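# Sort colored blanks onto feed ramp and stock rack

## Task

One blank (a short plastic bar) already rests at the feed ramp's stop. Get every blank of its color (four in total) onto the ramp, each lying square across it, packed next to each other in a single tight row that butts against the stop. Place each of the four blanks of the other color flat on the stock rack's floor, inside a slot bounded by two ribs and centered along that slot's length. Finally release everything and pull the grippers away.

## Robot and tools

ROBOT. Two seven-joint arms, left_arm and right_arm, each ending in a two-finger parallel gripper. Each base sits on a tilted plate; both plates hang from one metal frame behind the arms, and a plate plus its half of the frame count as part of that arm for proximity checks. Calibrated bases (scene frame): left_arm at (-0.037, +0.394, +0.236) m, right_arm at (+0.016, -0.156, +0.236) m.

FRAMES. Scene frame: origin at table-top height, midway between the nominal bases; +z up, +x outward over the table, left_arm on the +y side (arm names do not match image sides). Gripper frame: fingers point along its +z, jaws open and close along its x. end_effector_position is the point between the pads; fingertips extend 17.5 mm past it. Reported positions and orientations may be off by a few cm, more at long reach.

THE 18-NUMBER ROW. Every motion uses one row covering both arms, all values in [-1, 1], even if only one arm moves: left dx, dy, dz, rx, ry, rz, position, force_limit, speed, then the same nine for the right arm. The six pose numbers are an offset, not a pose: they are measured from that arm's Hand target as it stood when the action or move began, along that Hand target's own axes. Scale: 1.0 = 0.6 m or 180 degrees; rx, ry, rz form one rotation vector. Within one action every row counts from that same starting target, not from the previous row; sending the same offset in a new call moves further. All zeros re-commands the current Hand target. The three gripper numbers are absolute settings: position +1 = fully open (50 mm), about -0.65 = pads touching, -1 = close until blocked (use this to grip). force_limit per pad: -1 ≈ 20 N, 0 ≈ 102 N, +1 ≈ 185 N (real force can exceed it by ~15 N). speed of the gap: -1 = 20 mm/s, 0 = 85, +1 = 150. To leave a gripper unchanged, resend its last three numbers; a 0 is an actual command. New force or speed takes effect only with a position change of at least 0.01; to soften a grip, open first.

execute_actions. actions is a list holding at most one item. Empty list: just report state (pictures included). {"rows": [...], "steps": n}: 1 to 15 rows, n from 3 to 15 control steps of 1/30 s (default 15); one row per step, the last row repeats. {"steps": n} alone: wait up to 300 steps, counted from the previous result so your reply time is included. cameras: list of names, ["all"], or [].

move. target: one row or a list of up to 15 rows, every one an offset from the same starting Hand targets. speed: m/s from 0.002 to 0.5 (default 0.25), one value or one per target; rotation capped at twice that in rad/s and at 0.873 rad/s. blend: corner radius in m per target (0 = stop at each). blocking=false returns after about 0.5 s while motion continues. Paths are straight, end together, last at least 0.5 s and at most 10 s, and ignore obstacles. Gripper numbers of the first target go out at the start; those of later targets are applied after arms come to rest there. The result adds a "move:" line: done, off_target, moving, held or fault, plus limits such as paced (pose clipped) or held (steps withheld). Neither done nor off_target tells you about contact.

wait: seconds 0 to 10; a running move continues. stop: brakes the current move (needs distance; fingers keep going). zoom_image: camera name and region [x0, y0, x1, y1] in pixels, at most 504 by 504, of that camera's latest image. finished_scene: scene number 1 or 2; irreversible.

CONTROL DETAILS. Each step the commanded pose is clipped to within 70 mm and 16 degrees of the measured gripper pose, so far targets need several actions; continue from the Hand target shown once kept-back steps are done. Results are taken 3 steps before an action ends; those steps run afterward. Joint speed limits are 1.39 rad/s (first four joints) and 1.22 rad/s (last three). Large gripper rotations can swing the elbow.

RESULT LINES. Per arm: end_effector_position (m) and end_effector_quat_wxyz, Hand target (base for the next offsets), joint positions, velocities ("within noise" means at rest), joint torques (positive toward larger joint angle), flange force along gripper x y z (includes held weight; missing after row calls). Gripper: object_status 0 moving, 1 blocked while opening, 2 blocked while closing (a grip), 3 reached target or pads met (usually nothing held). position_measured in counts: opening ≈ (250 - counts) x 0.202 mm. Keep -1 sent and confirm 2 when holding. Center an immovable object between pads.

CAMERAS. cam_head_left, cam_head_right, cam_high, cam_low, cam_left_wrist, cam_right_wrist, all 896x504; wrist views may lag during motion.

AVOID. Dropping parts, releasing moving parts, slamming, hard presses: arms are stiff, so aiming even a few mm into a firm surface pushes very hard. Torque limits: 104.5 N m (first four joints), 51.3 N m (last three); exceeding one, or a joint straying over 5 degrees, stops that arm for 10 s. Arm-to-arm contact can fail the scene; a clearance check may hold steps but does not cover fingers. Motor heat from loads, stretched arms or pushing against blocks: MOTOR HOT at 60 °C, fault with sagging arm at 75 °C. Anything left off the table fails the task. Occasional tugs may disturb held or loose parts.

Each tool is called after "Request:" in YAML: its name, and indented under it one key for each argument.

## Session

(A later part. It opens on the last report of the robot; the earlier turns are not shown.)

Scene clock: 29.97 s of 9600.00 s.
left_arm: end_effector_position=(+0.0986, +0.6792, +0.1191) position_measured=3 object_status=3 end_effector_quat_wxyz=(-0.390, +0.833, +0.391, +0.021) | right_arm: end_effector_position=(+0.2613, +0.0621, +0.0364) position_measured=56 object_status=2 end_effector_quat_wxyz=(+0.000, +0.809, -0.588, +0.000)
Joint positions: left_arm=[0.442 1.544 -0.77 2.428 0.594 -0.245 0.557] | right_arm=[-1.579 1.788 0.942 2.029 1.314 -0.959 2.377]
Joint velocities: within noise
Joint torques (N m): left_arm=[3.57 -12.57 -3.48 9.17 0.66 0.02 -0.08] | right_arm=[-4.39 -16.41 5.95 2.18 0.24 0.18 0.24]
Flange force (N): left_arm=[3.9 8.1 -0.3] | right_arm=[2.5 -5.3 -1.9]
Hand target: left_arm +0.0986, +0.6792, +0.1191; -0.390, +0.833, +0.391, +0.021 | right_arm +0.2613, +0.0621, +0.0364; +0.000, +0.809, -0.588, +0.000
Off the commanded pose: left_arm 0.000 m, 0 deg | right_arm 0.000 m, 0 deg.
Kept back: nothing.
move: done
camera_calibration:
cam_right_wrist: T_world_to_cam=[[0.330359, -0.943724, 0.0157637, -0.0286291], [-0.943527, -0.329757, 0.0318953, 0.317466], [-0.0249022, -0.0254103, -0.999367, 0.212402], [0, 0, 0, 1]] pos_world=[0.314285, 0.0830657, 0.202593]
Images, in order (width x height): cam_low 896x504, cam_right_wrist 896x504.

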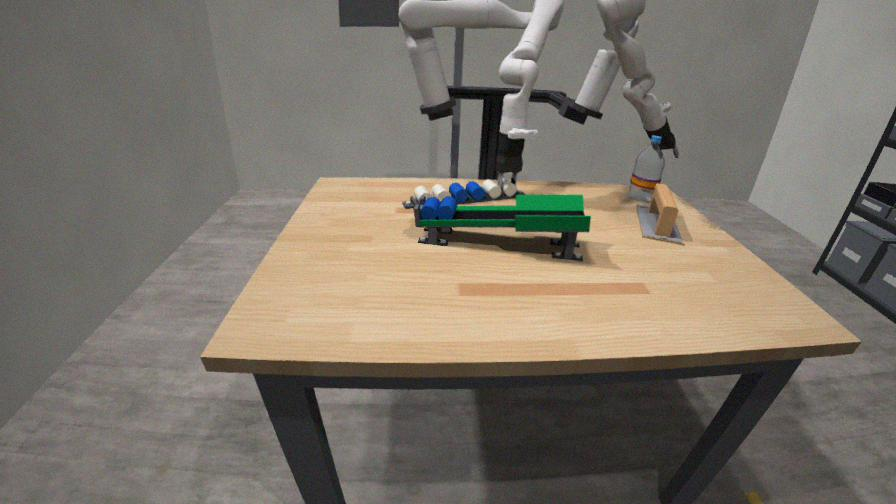

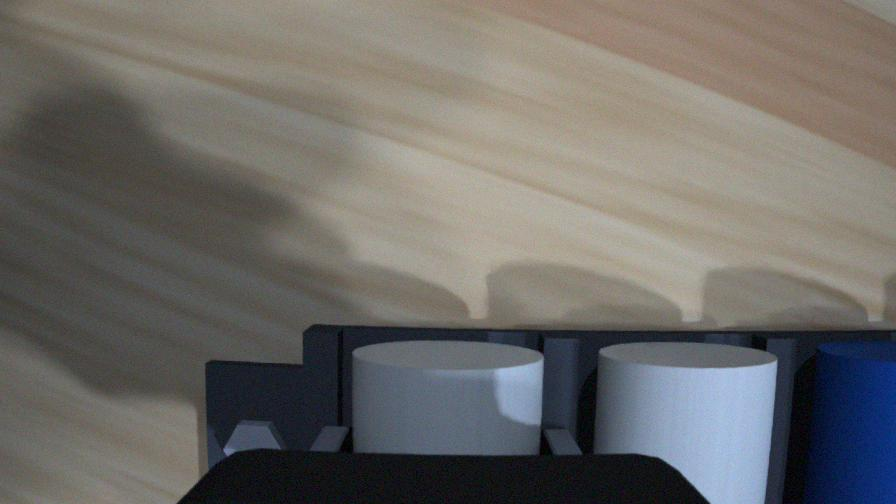

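Request:
move:
  target: [0,0,0,0,0,0,1,0,0, 0,0,0.0016,0,0,0,-1,-0.8,-0.3]
  speed: 0.02
  cameras: []

Request:
move:
  target: [0,0,0,0,0,0,1,0,0, 0,0,0.0016,0,0,0,-1,-0.8,-0.3]
  speed: 0.02
  cameras: ["cam_right_wrist","cam_low"]

Request:
zoom_image:
  camera: "cam_low"
  region: [460, 160, 540, 210]

Scene clock: 30.90 s of 9600.00 s.
left_arm: end_effector_position=(+0.0986, +0.6792, +0.1191) position_measured=3 object_status=3 end_effector_quat_wxyz=(-0.390, +0.833, +0.391, +0.021) | right_arm: end_effector_position=(+0.2613, +0.0621, +0.0355) position_measured=56 object_status=2 end_effector_quat_wxyz=(+0.000, +0.809, -0.588, +0.000)
Joint positions: left_arm=[0.442 1.544 -0.77 2.428 0.594 -0.245 0.557] | right_arm=[-1.579 1.789 0.941 2.028 1.312 -0.959 2.378]
Joint velocities: within noise
Joint torques (N m): left_arm=[3.56 -12.6 -3.46 9.15 0.68 0.08 -0.06] | right_arm=[-4.33 -16.16 5.77 2.11 0.21 0.15 0.27]
Flange force (N): left_arm=[3.9 7.9 -0.2] | right_arm=[2.4 -5.3 -2.8]
Hand target: left_arm +0.0986, +0.6792, +0.1191; -0.390, +0.833, +0.391, +0.021 | right_arm +0.2613, +0.0621, +0.0355; +0.000, +0.809, -0.588, +0.000
Off the commanded pose: left_arm 0.000 m, 0 deg | right_arm 0.000 m, 0 deg.
Kept back: nothing.
move: done
No camera images: "cameras" was empty.

Scene clock: 31.60 s of 9600.00 s.
left_arm: end_effector_position=(+0.0986, +0.6792, +0.1191) position_measured=3 object_status=3 end_effector_quat_wxyz=(-0.390, +0.833, +0.391, +0.021) | right_arm: end_effector_position=(+0.2613, +0.0621, +0.0346) position_measured=56 object_status=2 end_effector_quat_wxyz=(+0.000, +0.809, -0.588, +0.000)
Joint positions: left_arm=[0.442 1.544 -0.77 2.428 0.594 -0.245 0.557] | right_arm=[-1.578 1.791 0.939 2.027 1.31 -0.958 2.379]
Joint velocities: within noise
Joint torques (N m): left_arm=[3.62 -12.62 -3.47 9.08 0.67 0.08 -0.09] | right_arm=[-1.83 -7.48 0.1 -1.74 -0.83 1 0.16]
Flange force (N): left_arm=[3.7 7.6 0.1] | right_arm=[4.0 -0.5 -36.1]
Hand target: left_arm +0.0986, +0.6792, +0.1191; -0.390, +0.833, +0.391, +0.021 | right_arm +0.2613, +0.0621, +0.0345; +0.000, +0.809, -0.588, +0.000
Off the commanded pose: left_arm 0.000 m, 0 deg | right_arm 0.000 m, 0 deg.
Kept back: nothing.
move: done
camera_calibration:
cam_right_wrist: T_world_to_cam=[[0.330378, -0.943718, 0.0157232, -0.028585], [-0.943521, -0.329779, 0.0318501, 0.317548], [-0.0248723, -0.0253577, -0.999369, 0.21052], [0, 0, 0, 1]] pos_world=[0.314293, 0.0830827, 0.200723]
Images, in order (width x height): cam_low 896x504, cam_right_wrist 896x504.

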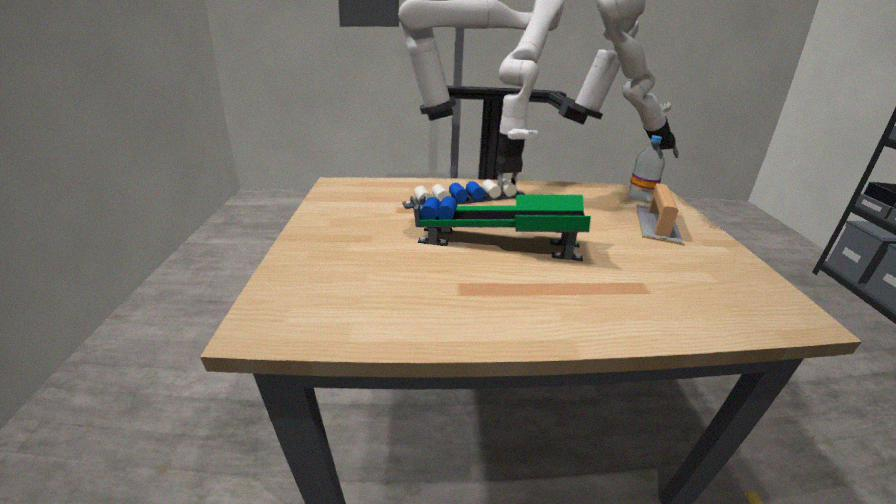

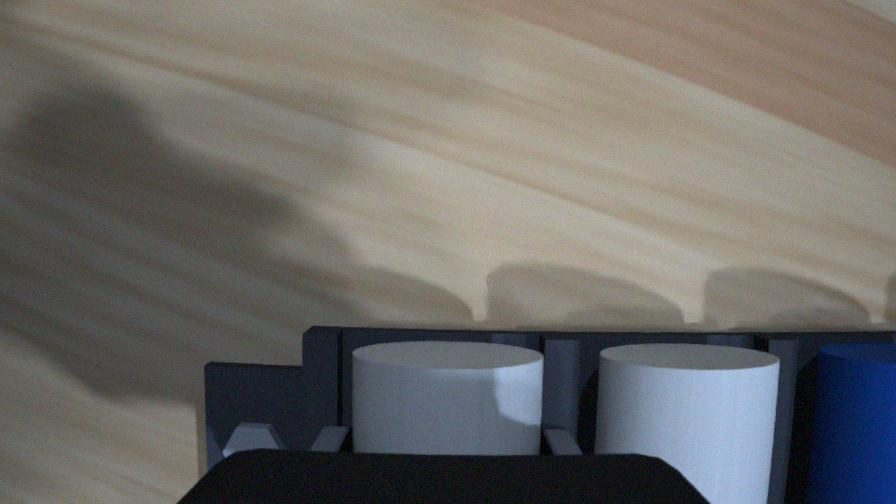

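Scaled by 6.300 from the camera's 896x504 image, which has a finer 1280x720 frame.

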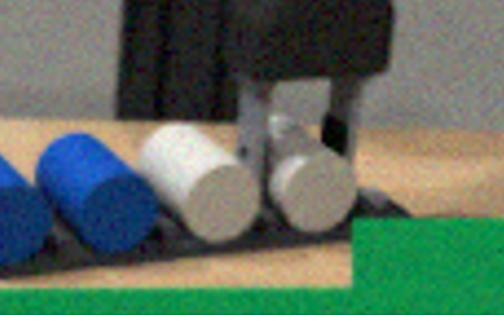

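Request:
move:
  target:
    - [0,0,0,0,0,0,1,0,0, 0,0,-0.0017,0,0,0,-1,-0.8,-0.3]
    - [0,0,0,0,0,0,1,0,0, 0,0,-0.0017,0,0,0,0.83,-0.8,-0.8]
    - [0,0,0,0,0,0,1,0,0, 0,0,-0.2,0,0,0,0.83,-0.8,-0.8]
  speed: [0.02,0.02,0.15]
  cameras: ["cam_right_wrist","cam_low","cam_high"]

Request:
zoom_image:
  camera: "cam_right_wrist"
  region: [270, 200, 774, 470]

Scene clock: 35.20 s of 9600.00 s.
left_arm: end_effector_position=(+0.0986, +0.6792, +0.1191) position_measured=3 object_status=3 end_effector_quat_wxyz=(-0.390, +0.833, +0.391, +0.021) | right_arm: end_effector_position=(+0.2612, +0.0620, +0.1544) position_measured=29 object_status=3 end_effector_quat_wxyz=(+0.000, +0.809, -0.588, +0.000)
Joint positions: left_arm=[0.442 1.544 -0.77 2.428 0.594 -0.245 0.557] | right_arm=[-1.638 1.552 1.126 2.115 1.618 -1.032 2.266]
Joint velocities: within noise
Joint torques (N m): left_arm=[3.57 -12.57 -3.47 9.13 0.71 0.04 -0.08] | right_arm=[-4.23 -15.4 5.82 -0.13 0.11 0.13 0.14]
Flange force (N): left_arm=[4.0 7.9 -0.3] | right_arm=[2.9 -5.0 -3.3]
Hand target: left_arm +0.0986, +0.6792, +0.1191; -0.390, +0.833, +0.391, +0.021 | right_arm +0.2612, +0.0621, +0.1545; +0.000, +0.809, -0.588, +0.000
Off the commanded pose: left_arm 0.000 m, 0 deg | right_arm 0.000 m, 0 deg.
Kept back: nothing.
move: done
camera_calibration:
cam_right_wrist: T_world_to_cam=[[0.330259, -0.943758, 0.0157908, -0.030541], [-0.943561, -0.329656, 0.0319177, 0.313568], [-0.024917, -0.0254407, -0.999366, 0.330343], [0, 0, 0, 1]] pos_world=[0.314188, 0.0829502, 0.320607]
Images, in order (width x height): cam_high 896x504, cam_low 896x504, cam_right_wrist 896x504.

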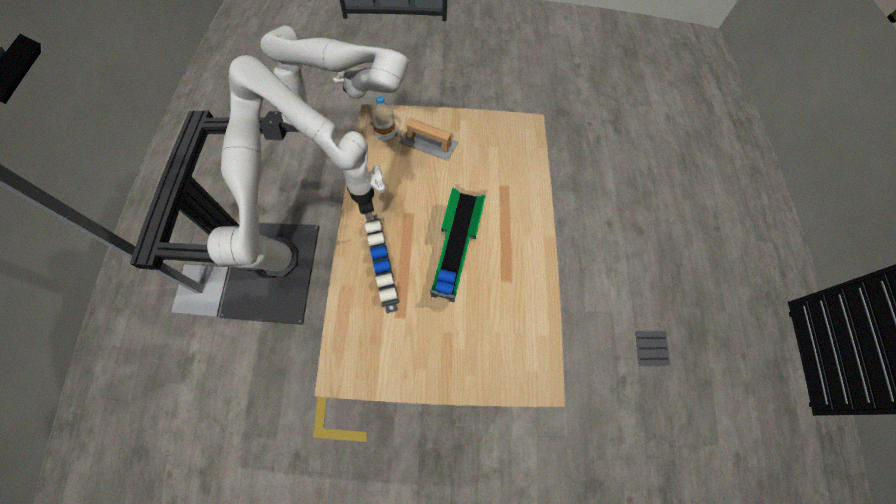

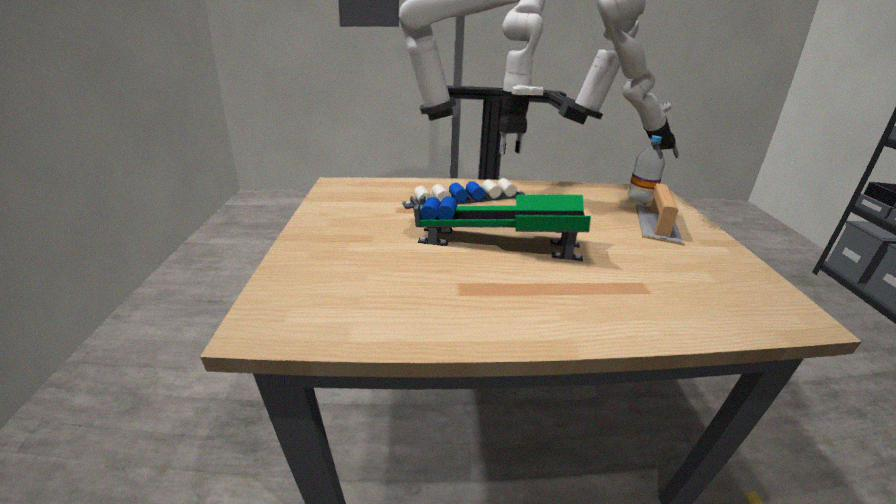

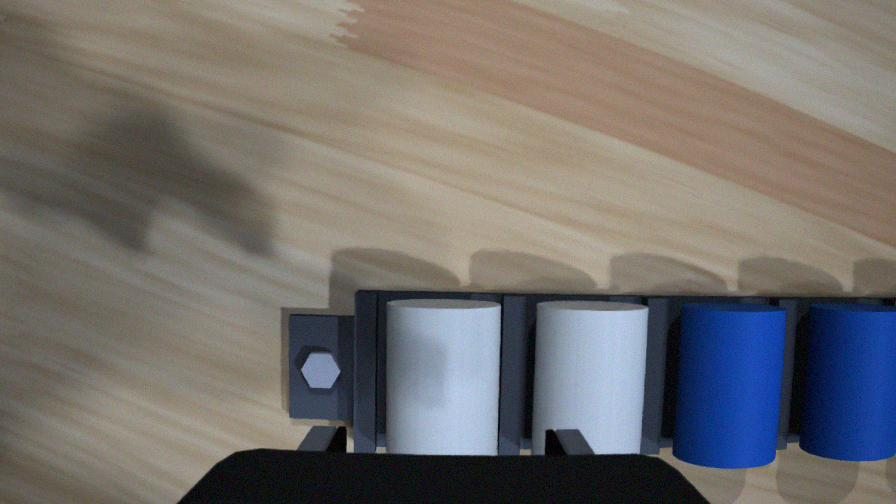

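Scaled by 1.000.

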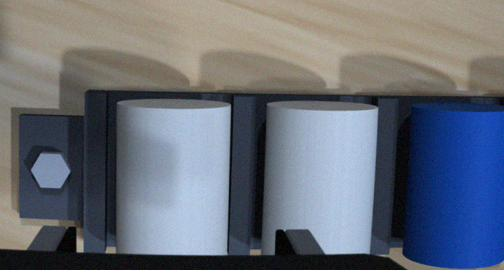

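Request:
move:
  target: [0,0,0,0,0,0,1,0,0, 0.1808,0,0.0908,0,0,0,0.83,-0.8,-0.8]
  speed: 0.2
  cameras: ["cam_right_wrist","cam_low","cam_high"]

Request:
zoom_image:
  camera: "cam_right_wrist"
  region: [200, 200, 704, 470]

Scene clock: 36.87 s of 9600.00 s.
left_arm: end_effector_position=(+0.0986, +0.6792, +0.1191) position_measured=3 object_status=3 end_effector_quat_wxyz=(-0.390, +0.833, +0.391, +0.021) | right_arm: end_effector_position=(+0.2948, -0.0410, +0.1000) position_measured=29 object_status=3 end_effector_quat_wxyz=(+0.000, +0.809, -0.588, +0.000)
Joint positions: left_arm=[0.442 1.544 -0.77 2.428 0.594 -0.245 0.557] | right_arm=[-1.365 1.66 1.092 2.243 1.353 -1.018 2.762]
Joint velocities: left_arm=[within noise] | right_arm=[0.004 0.001 0 0 -0.005 -0.001 0.006]
Joint torques (N m): left_arm=[3.63 -12.63 -3.47 9.14 0.68 0.07 -0.13] | right_arm=[-5.05 -14.38 5.24 1.95 0.07 0.07 0.25]
Flange force (N): left_arm=[3.7 7.7 0.2] | right_arm=[4.5 -4.6 -3.4]
Hand target: left_arm +0.0986, +0.6792, +0.1191; -0.390, +0.833, +0.391, +0.021 | right_arm +0.2948, -0.0411, +0.1000; +0.000, +0.809, -0.588, +0.000
Off the commanded pose: left_arm 0.000 m, 0 deg | right_arm 0.000 m, 0 deg.
Kept back: nothing.
move: done
camera_calibration:
cam_right_wrist: T_world_to_cam=[[0.330375, -0.943717, 0.0158198, -0.13804], [-0.94352, -0.32977, 0.0319634, 0.312999], [-0.0249475, -0.0254862, -0.999364, 0.274168], [0, 0, 0, 1]] pos_world=[0.347766, -0.0200654, 0.266172]
Images, in order (width x height): cam_high 896x504, cam_low 896x504, cam_right_wrist 896x504.

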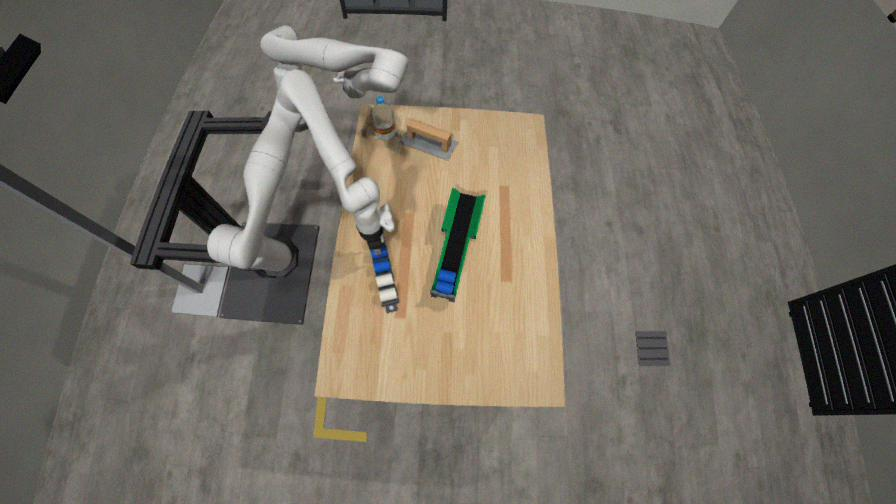

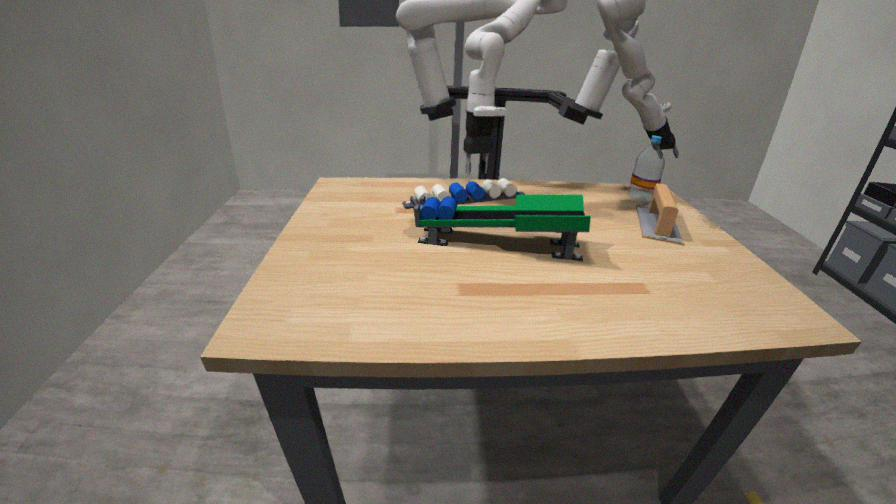

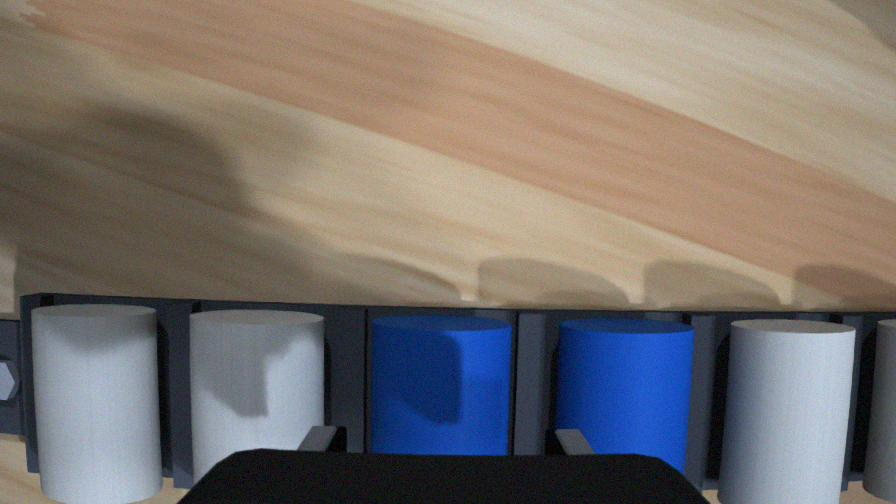

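Scaled by 1.000.

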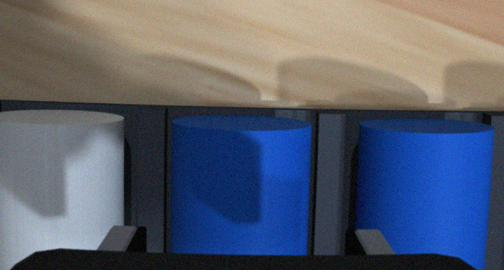

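Request:
move:
  target:
    - [0,0,0,0,0,0,1,0,0, -0.0012,0.0025,0.1,0,0,0,0.83,-0.8,-0.8]
    - [0,0,0,0,0,0,1,0,0, -0.0012,0.0025,0.1,0,0,0,-1,-0.8,-0.3]
  speed: [0.1,0.1]
  cameras: ["cam_right_wrist","cam_low"]

Scene clock: 39.30 s of 9600.00 s.
left_arm: end_effector_position=(+0.0986, +0.6792, +0.1191) position_measured=3 object_status=3 end_effector_quat_wxyz=(-0.390, +0.833, +0.391, +0.021) | right_arm: end_effector_position=(+0.2932, -0.0408, +0.0400) position_measured=56 object_status=2 end_effector_quat_wxyz=(+0.000, +0.809, -0.588, +0.000)
Joint positions: left_arm=[0.442 1.544 -0.77 2.428 0.594 -0.245 0.557] | right_arm=[-1.338 1.793 0.993 2.185 1.186 -1.007 2.806]
Joint velocities: within noise
Joint torques (N m): left_arm=[3.62 -12.62 -3.43 9.11 0.67 0.01 -0.04] | right_arm=[-5.06 -14.85 5.27 3.19 0.23 0.16 0.26]
Flange force (N): left_arm=[4.1 8.0 -0.3] | right_arm=[4.5 -4.6 -2.3]
Hand target: left_arm +0.0986, +0.6792, +0.1191; -0.390, +0.833, +0.391, +0.021 | right_arm +0.2932, -0.0408, +0.0400; +0.000, +0.809, -0.588, +0.000
Off the commanded pose: left_arm 0.000 m, 0 deg | right_arm 0.000 m, 0 deg.
Kept back: nothing.
move: done
camera_calibration:
cam_right_wrist: T_world_to_cam=[[0.330371, -0.94372, 0.0157609, -0.136366], [-0.943522, -0.329769, 0.031916, 0.313491], [-0.0249223, -0.0254149, -0.999366, 0.21414], [0, 0, 0, 1]] pos_world=[0.346174, -0.0198692, 0.206148]
Images, in order (width x height): cam_low 896x504, cam_right_wrist 896x504.

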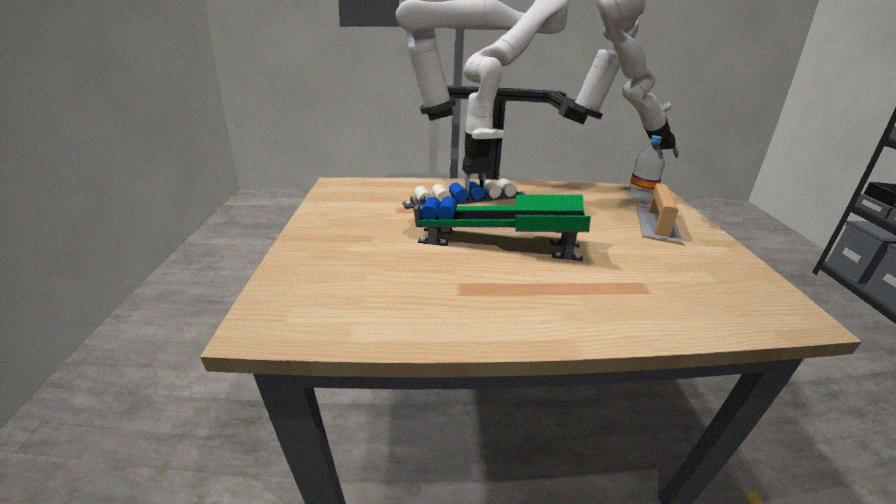

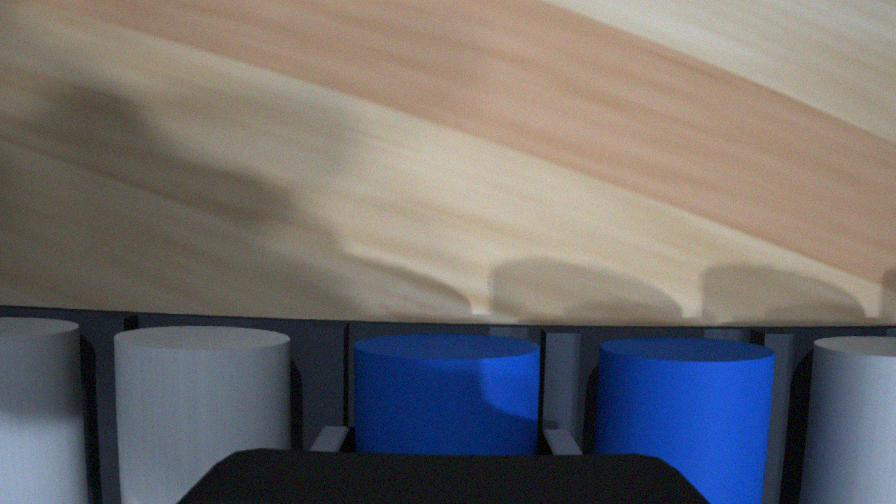

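Request:
move:
  target:
    - [0,0,0,0,0,0,1,0,0, 0,0,-0.2,0,0,0,-1,-0.8,-0.3]
    - [0,0,0,0,0,0,1,0,0, 0.2193,-0.3930,-0.2117,0.0090,-0.0347,0.1604,-1,-0.8,-0.3]
  speed: [0.15,0.25]
  blend: [0.03,0]

Request:
zoom_image:
  camera: "cam_right_wrist"
  region: [200, 0, 704, 470]

Request:
zoom_image:
  camera: "cam_low"
  region: [400, 120, 540, 260]

Scene clock: 43.70 s of 9600.00 s.
left_arm: end_effector_position=(+0.0986, +0.6792, +0.1191) position_measured=3 object_status=3 end_effector_quat_wxyz=(-0.390, +0.833, +0.391, +0.021) | right_arm: end_effector_position=(+0.5580, -0.0931, +0.1672) position_measured=56 object_status=2 end_effector_quat_wxyz=(+0.044, -0.636, +0.770, +0.035)
Joint positions: left_arm=[0.442 1.544 -0.77 2.428 0.594 -0.245 0.557] | right_arm=[-0.818 1.504 1.354 1.554 1.747 -1.204 2.062]
Joint velocities: left_arm=[within noise] | right_arm=[0.002 0.001 0.001 -0.006 0.001 -0.002 -0.004]
Joint torques (N m): left_arm=[3.53 -12.63 -3.48 9.12 0.69 0.1 -0.09] | right_arm=[-8.49 -20.09 7.22 -2.14 -0.07 0.05 0.31]
Flange force (N): left_arm=[3.6 7.8 -0.1] | right_arm=[1.2 -6.4 -1.4]
Hand target: left_arm +0.0986, +0.6792, +0.1191; -0.390, +0.833, +0.391, +0.021 | right_arm +0.5580, -0.0931, +0.1672; +0.043, -0.636, +0.770, +0.035
Off the commanded pose: left_arm 0.000 m, 0 deg | right_arm 0.000 m, 0 deg.
Kept back: nothing.
move: done; blend cut to 0 m at target 1
camera_calibration:
cam_right_wrist: T_world_to_cam=[[-0.165933, -0.981456, -0.0959663, 0.0169106], [-0.986051, 0.163846, 0.0292885, 0.612155], [-0.0130216, 0.0994876, -0.994954, 0.350773], [0, 0, 0, 1]] pos_world=[0.61099, -0.1186, 0.332697]

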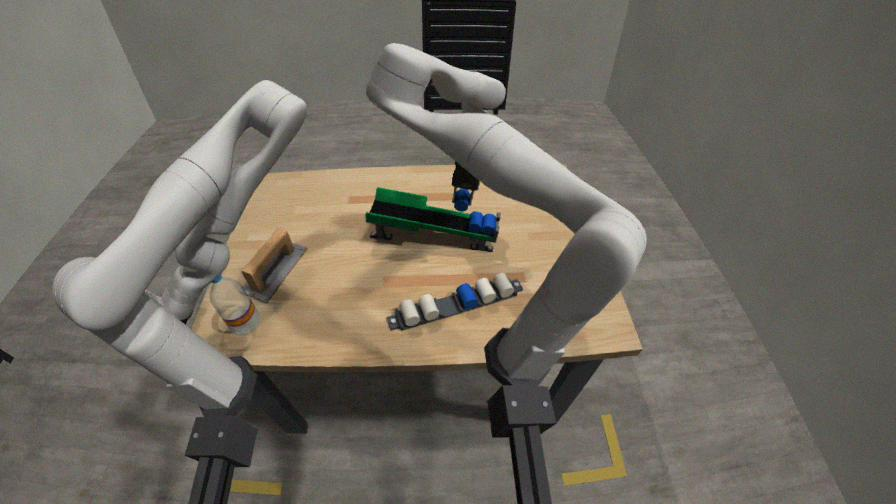

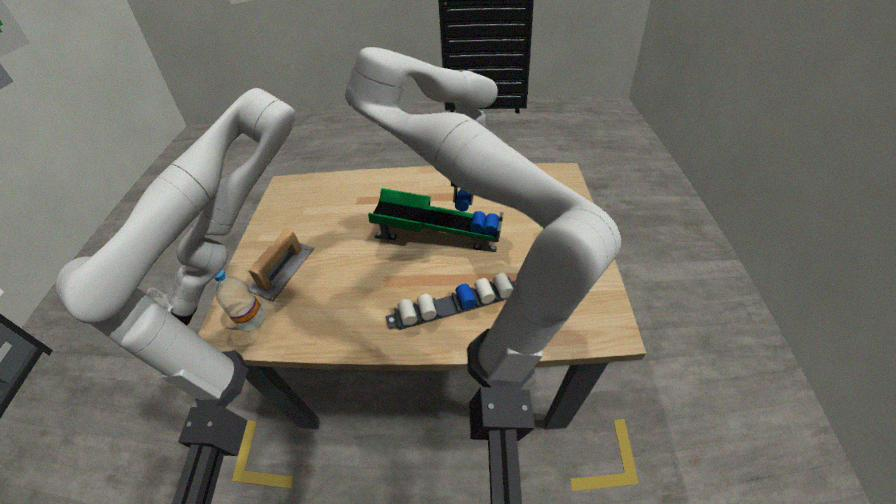

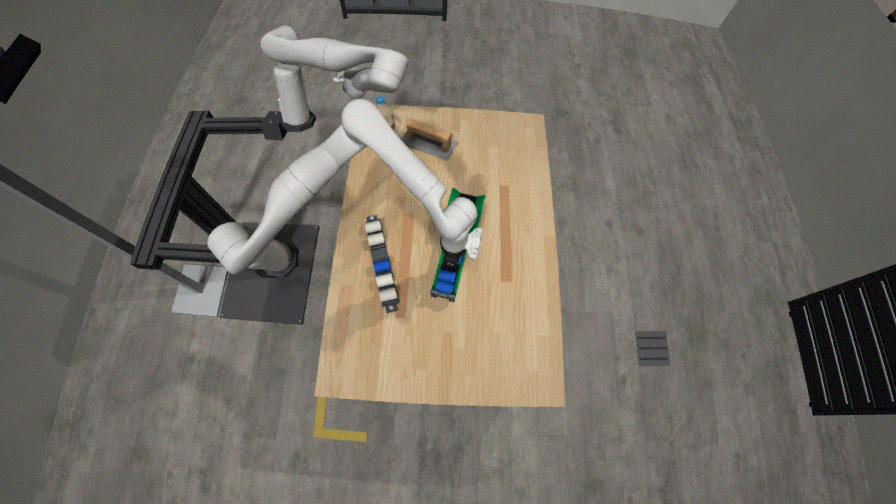

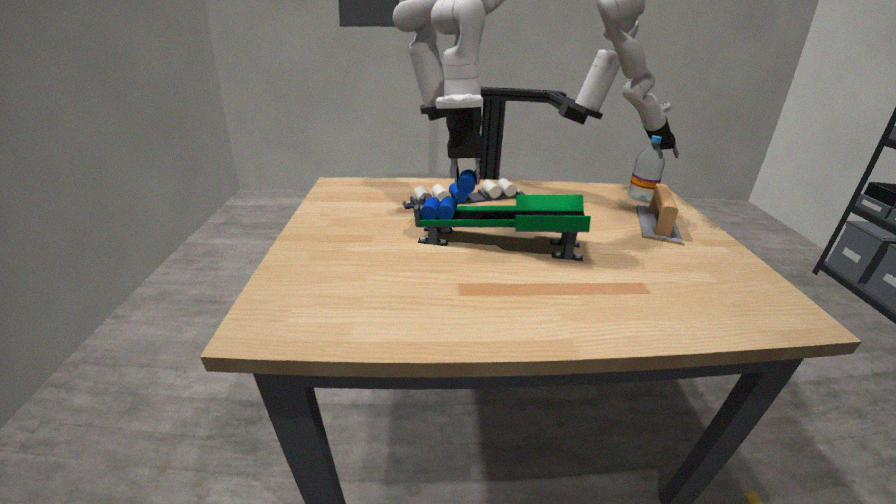

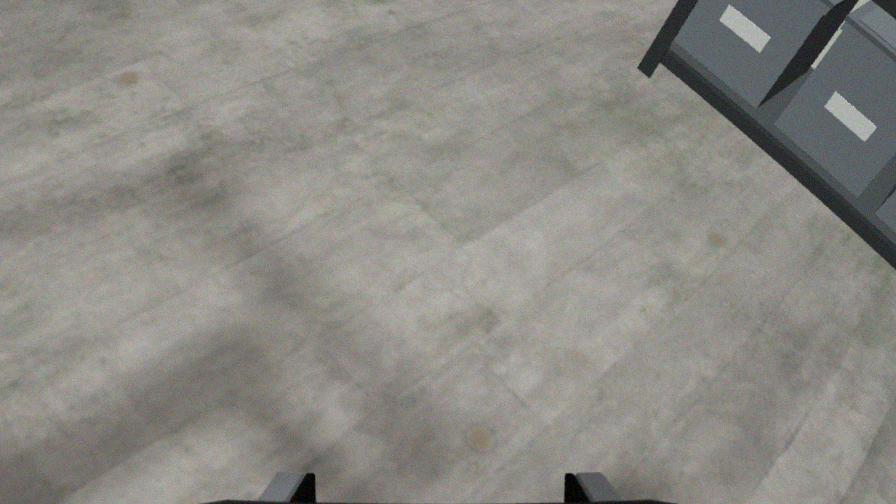

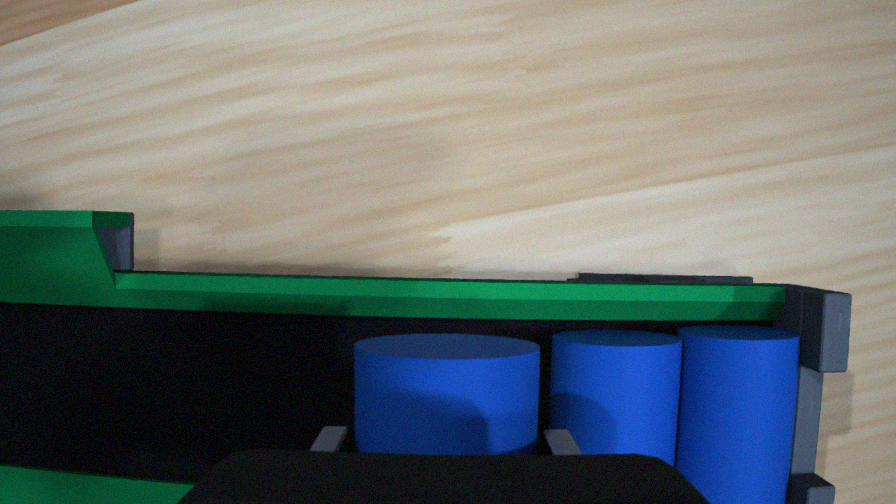

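Scaled by 1.000.

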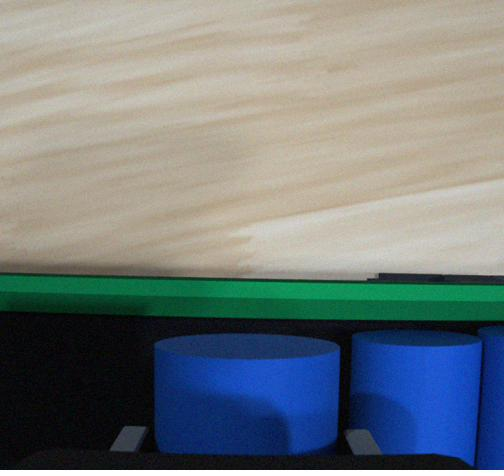

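Scaled by 3.600 from the camera's 896x504 image, which has a finer 1280x720 frame.

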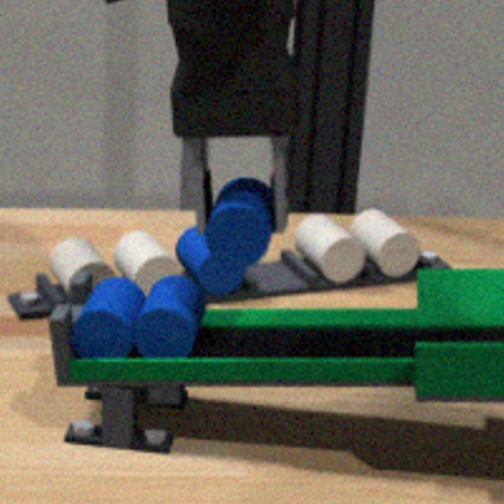

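Request:
move:
  target: [0,0,0,0,0,0,1,0,0, 0,0.0107,0.085,0,0,0,-1,-0.8,-0.3]
  speed: 0.1
  cameras: ["cam_right_wrist","cam_low"]

Request:
zoom_image:
  camera: "cam_right_wrist"
  region: [300, 200, 720, 470]

Request:
zoom_image:
  camera: "cam_low"
  region: [400, 140, 520, 240]

Scene clock: 45.13 s of 9600.00 s.
left_arm: end_effector_position=(+0.0986, +0.6792, +0.1191) position_measured=3 object_status=3 end_effector_quat_wxyz=(-0.390, +0.833, +0.391, +0.021) | right_arm: end_effector_position=(+0.5529, -0.0863, +0.1165) position_measured=56 object_status=2 end_effector_quat_wxyz=(+0.043, -0.636, +0.770, +0.035)
Joint positions: left_arm=[0.442 1.544 -0.77 2.428 0.594 -0.245 0.557] | right_arm=[-0.803 1.58 1.295 1.553 1.668 -1.14 2.087]
Joint velocities: within noise
Joint torques (N m): left_arm=[3.58 -12.62 -3.47 9.13 0.68 0.06 -0.1] | right_arm=[-8.3 -20.51 7.24 -1.74 -0.07 -0.07 0.29]
Flange force (N): left_arm=[3.8 7.9 -0.1] | right_arm=[1.5 -5.0 -1.0]
Hand target: left_arm +0.0986, +0.6792, +0.1191; -0.390, +0.833, +0.391, +0.021 | right_arm +0.5528, -0.0863, +0.1165; +0.043, -0.636, +0.770, +0.035
Off the commanded pose: left_arm 0.000 m, 0 deg | right_arm 0.000 m, 0 deg.
Kept back: nothing.
move: done
camera_calibration:
cam_right_wrist: T_world_to_cam=[[-0.165997, -0.981452, -0.0959, 0.0178879], [-0.98604, 0.163906, 0.0293408, 0.607467], [-0.013078, 0.0994317, -0.994958, 0.299684], [0, 0, 0, 1]] pos_world=[0.605875, -0.111809, 0.282065]
Images, in order (width x height): cam_low 896x504, cam_right_wrist 896x504.

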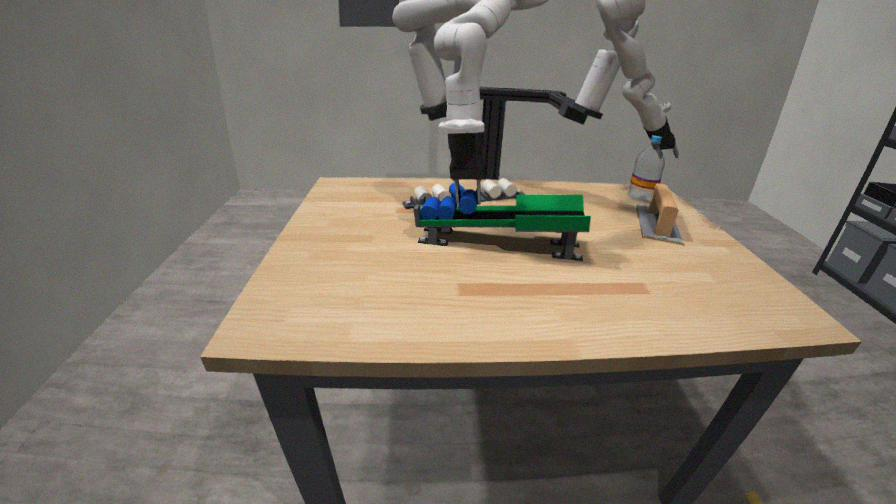

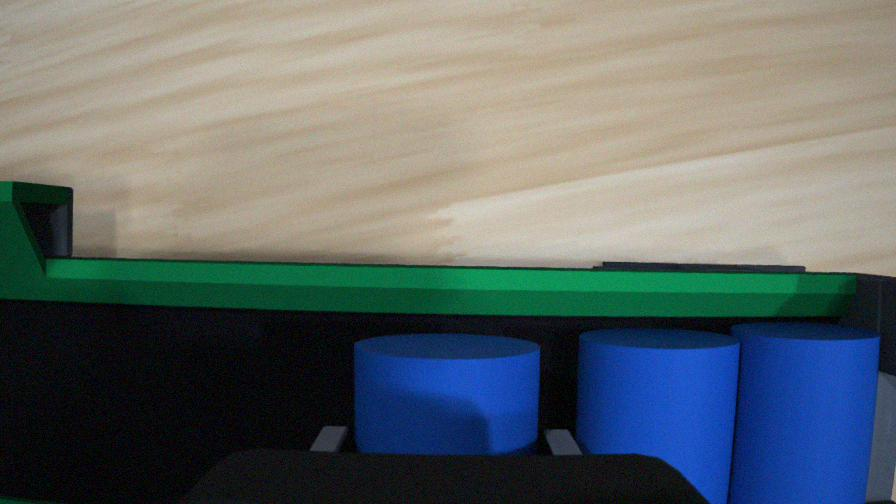

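Scaled by 1.200 from the camera's 896x504 image, which has a finer 1280x720 frame.

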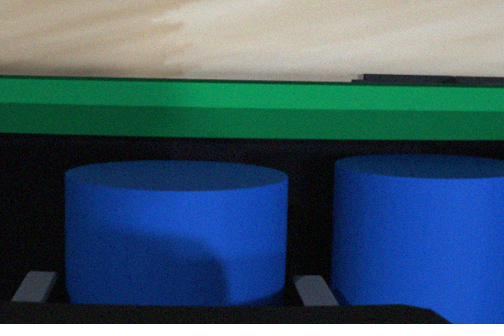

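Scaled by 4.200 from the camera's 896x504 image, which has a finer 1280x720 frame.

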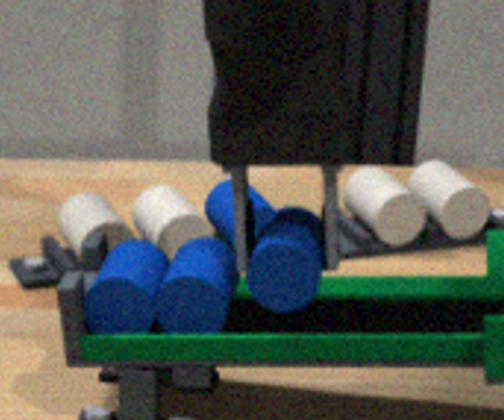

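Request:
move:
  target: [0,0,0,0,0,0,1,0,0, 0,-0.0005,0.0217,0,0,0,-1,-0.8,-0.3]
  speed: 0.05
  cameras: ["cam_right_wrist","cam_low"]

Request:
zoom_image:
  camera: "cam_low"
  region: [400, 140, 520, 240]

Request:
move:
  target: [0,0,0,0,0,0,1,0,0, 0,0,0.0025,0,0,0,-1,-0.8,-0.3]
  speed: 0.02
  cameras: ["cam_right_wrist"]

Scene clock: 46.10 s of 9600.00 s.
left_arm: end_effector_position=(+0.0986, +0.6792, +0.1191) position_measured=3 object_status=3 end_effector_quat_wxyz=(-0.390, +0.833, +0.391, +0.021) | right_arm: end_effector_position=(+0.5534, -0.0849, +0.1036) position_measured=56 object_status=2 end_effector_quat_wxyz=(+0.043, -0.636, +0.770, +0.035)
Joint positions: left_arm=[0.442 1.544 -0.77 2.428 0.594 -0.245 0.557] | right_arm=[-0.795 1.6 1.282 1.543 1.651 -1.126 2.089]
Joint velocities: within noise
Joint torques (N m): left_arm=[3.59 -12.68 -3.43 9.14 0.72 0.07 -0.08] | right_arm=[-8.27 -20.71 7.11 -1.58 -0.04 0 0.26]
Flange force (N): left_arm=[3.9 7.8 0.0] | right_arm=[1.5 -5.1 -1.0]
Hand target: left_arm +0.0986, +0.6792, +0.1191; -0.390, +0.833, +0.391, +0.021 | right_arm +0.5534, -0.0849, +0.1035; +0.043, -0.636, +0.770, +0.035
Off the commanded pose: left_arm 0.000 m, 0 deg | right_arm 0.000 m, 0 deg.
Kept back: nothing.
move: done
camera_calibration:
cam_right_wrist: T_world_to_cam=[[-0.165945, -0.98146, -0.0959118, 0.0180736], [-0.986048, 0.163854, 0.0293359, 0.608186], [-0.0130765, 0.0994418, -0.994957, 0.286667], [0, 0, 0, 1]] pos_world=[0.606448, -0.110422, 0.269113]
Images, in order (width x height): cam_low 896x504, cam_right_wrist 896x504.

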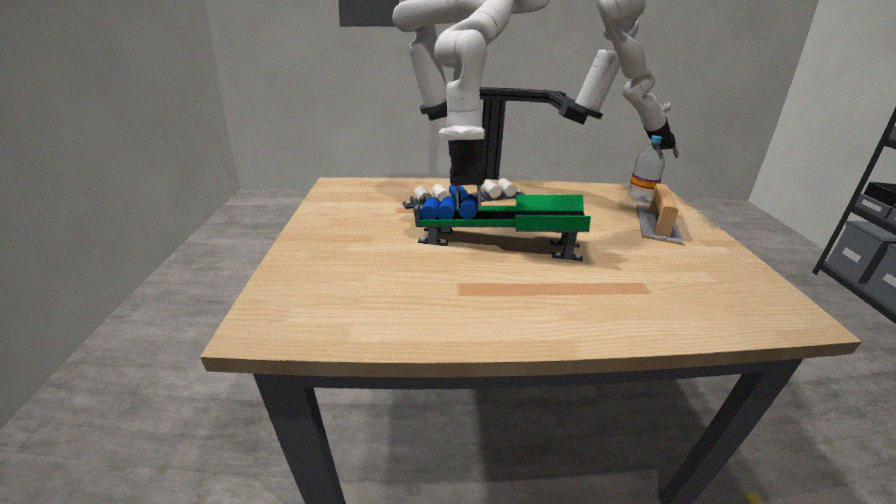

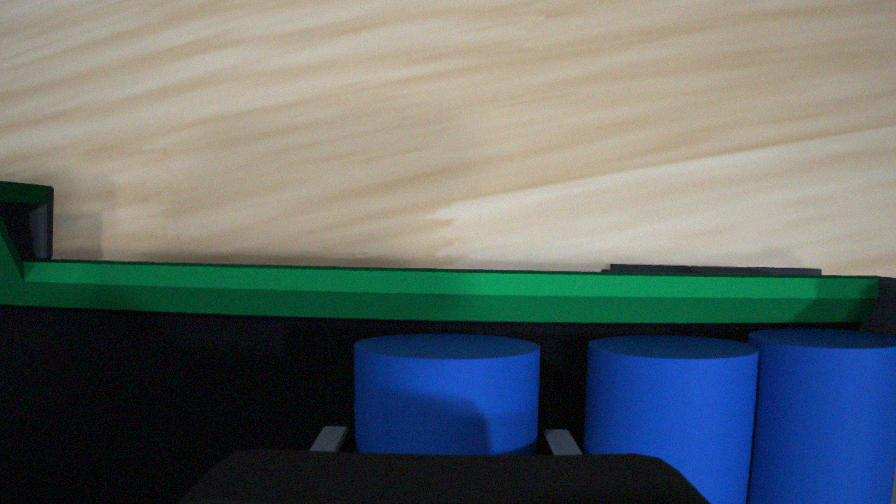

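Scaled by 4.200 from the camera's 896x504 image, which has a finer 1280x720 frame.

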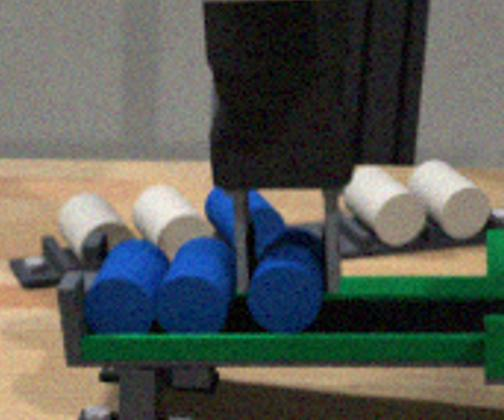

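Scene clock: 46.80 s of 9600.00 s.
left_arm: end_effector_position=(+0.0986, +0.6792, +0.1191) position_measured=3 object_status=3 end_effector_quat_wxyz=(-0.390, +0.833, +0.391, +0.021) | right_arm: end_effector_position=(+0.5534, -0.0847, +0.1021) position_measured=56 object_status=2 end_effector_quat_wxyz=(+0.043, -0.636, +0.770, +0.035)
Joint positions: left_arm=[0.442 1.544 -0.77 2.428 0.594 -0.245 0.557] | right_arm=[-0.794 1.603 1.28 1.541 1.649 -1.124 2.089]
Joint velocities: within noise
Joint torques (N m): left_arm=[3.6 -12.62 -3.45 9.12 0.68 0.08 -0.06] | right_arm=[-8.31 -20.66 7.13 -1.55 -0.1 -0.06 0.27]
Flange force (N): left_arm=[3.9 7.7 0.0] | right_arm=[1.5 -5.2 -1.1]
Hand target: left_arm +0.0986, +0.6792, +0.1191; -0.390, +0.833, +0.391, +0.021 | right_arm +0.5534, -0.0847, +0.1021; +0.043, -0.636, +0.770, +0.035
Off the commanded pose: left_arm 0.000 m, 0 deg | right_arm 0.000 m, 0 deg.
Kept back: nothing.
move: done
camera_calibration:
cam_right_wrist: T_world_to_cam=[[-0.165994, -0.98145, -0.095926, 0.0181281], [-0.98604, 0.163897, 0.0293912, 0.608212], [-0.013124, 0.0994655, -0.994954, 0.28516], [0, 0, 0, 1]] pos_world=[0.606472, -0.110256, 0.267585]
Images, in order (width x height): cam_right_wrist 896x504.

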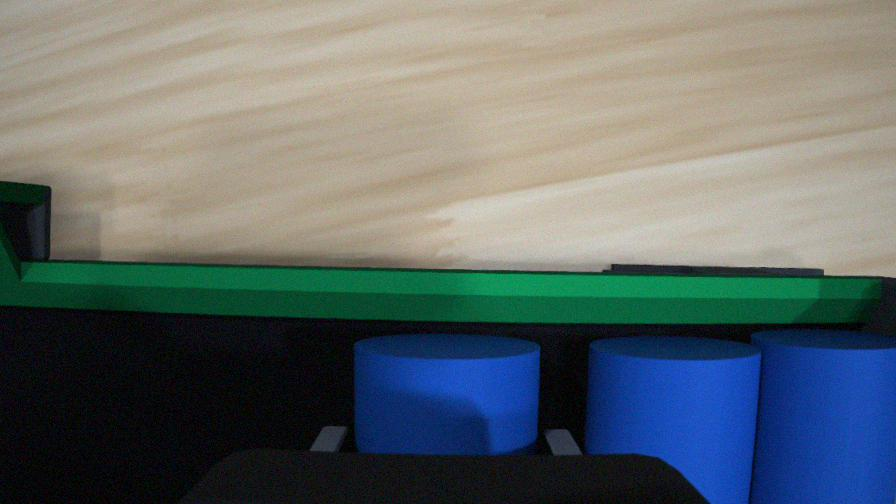

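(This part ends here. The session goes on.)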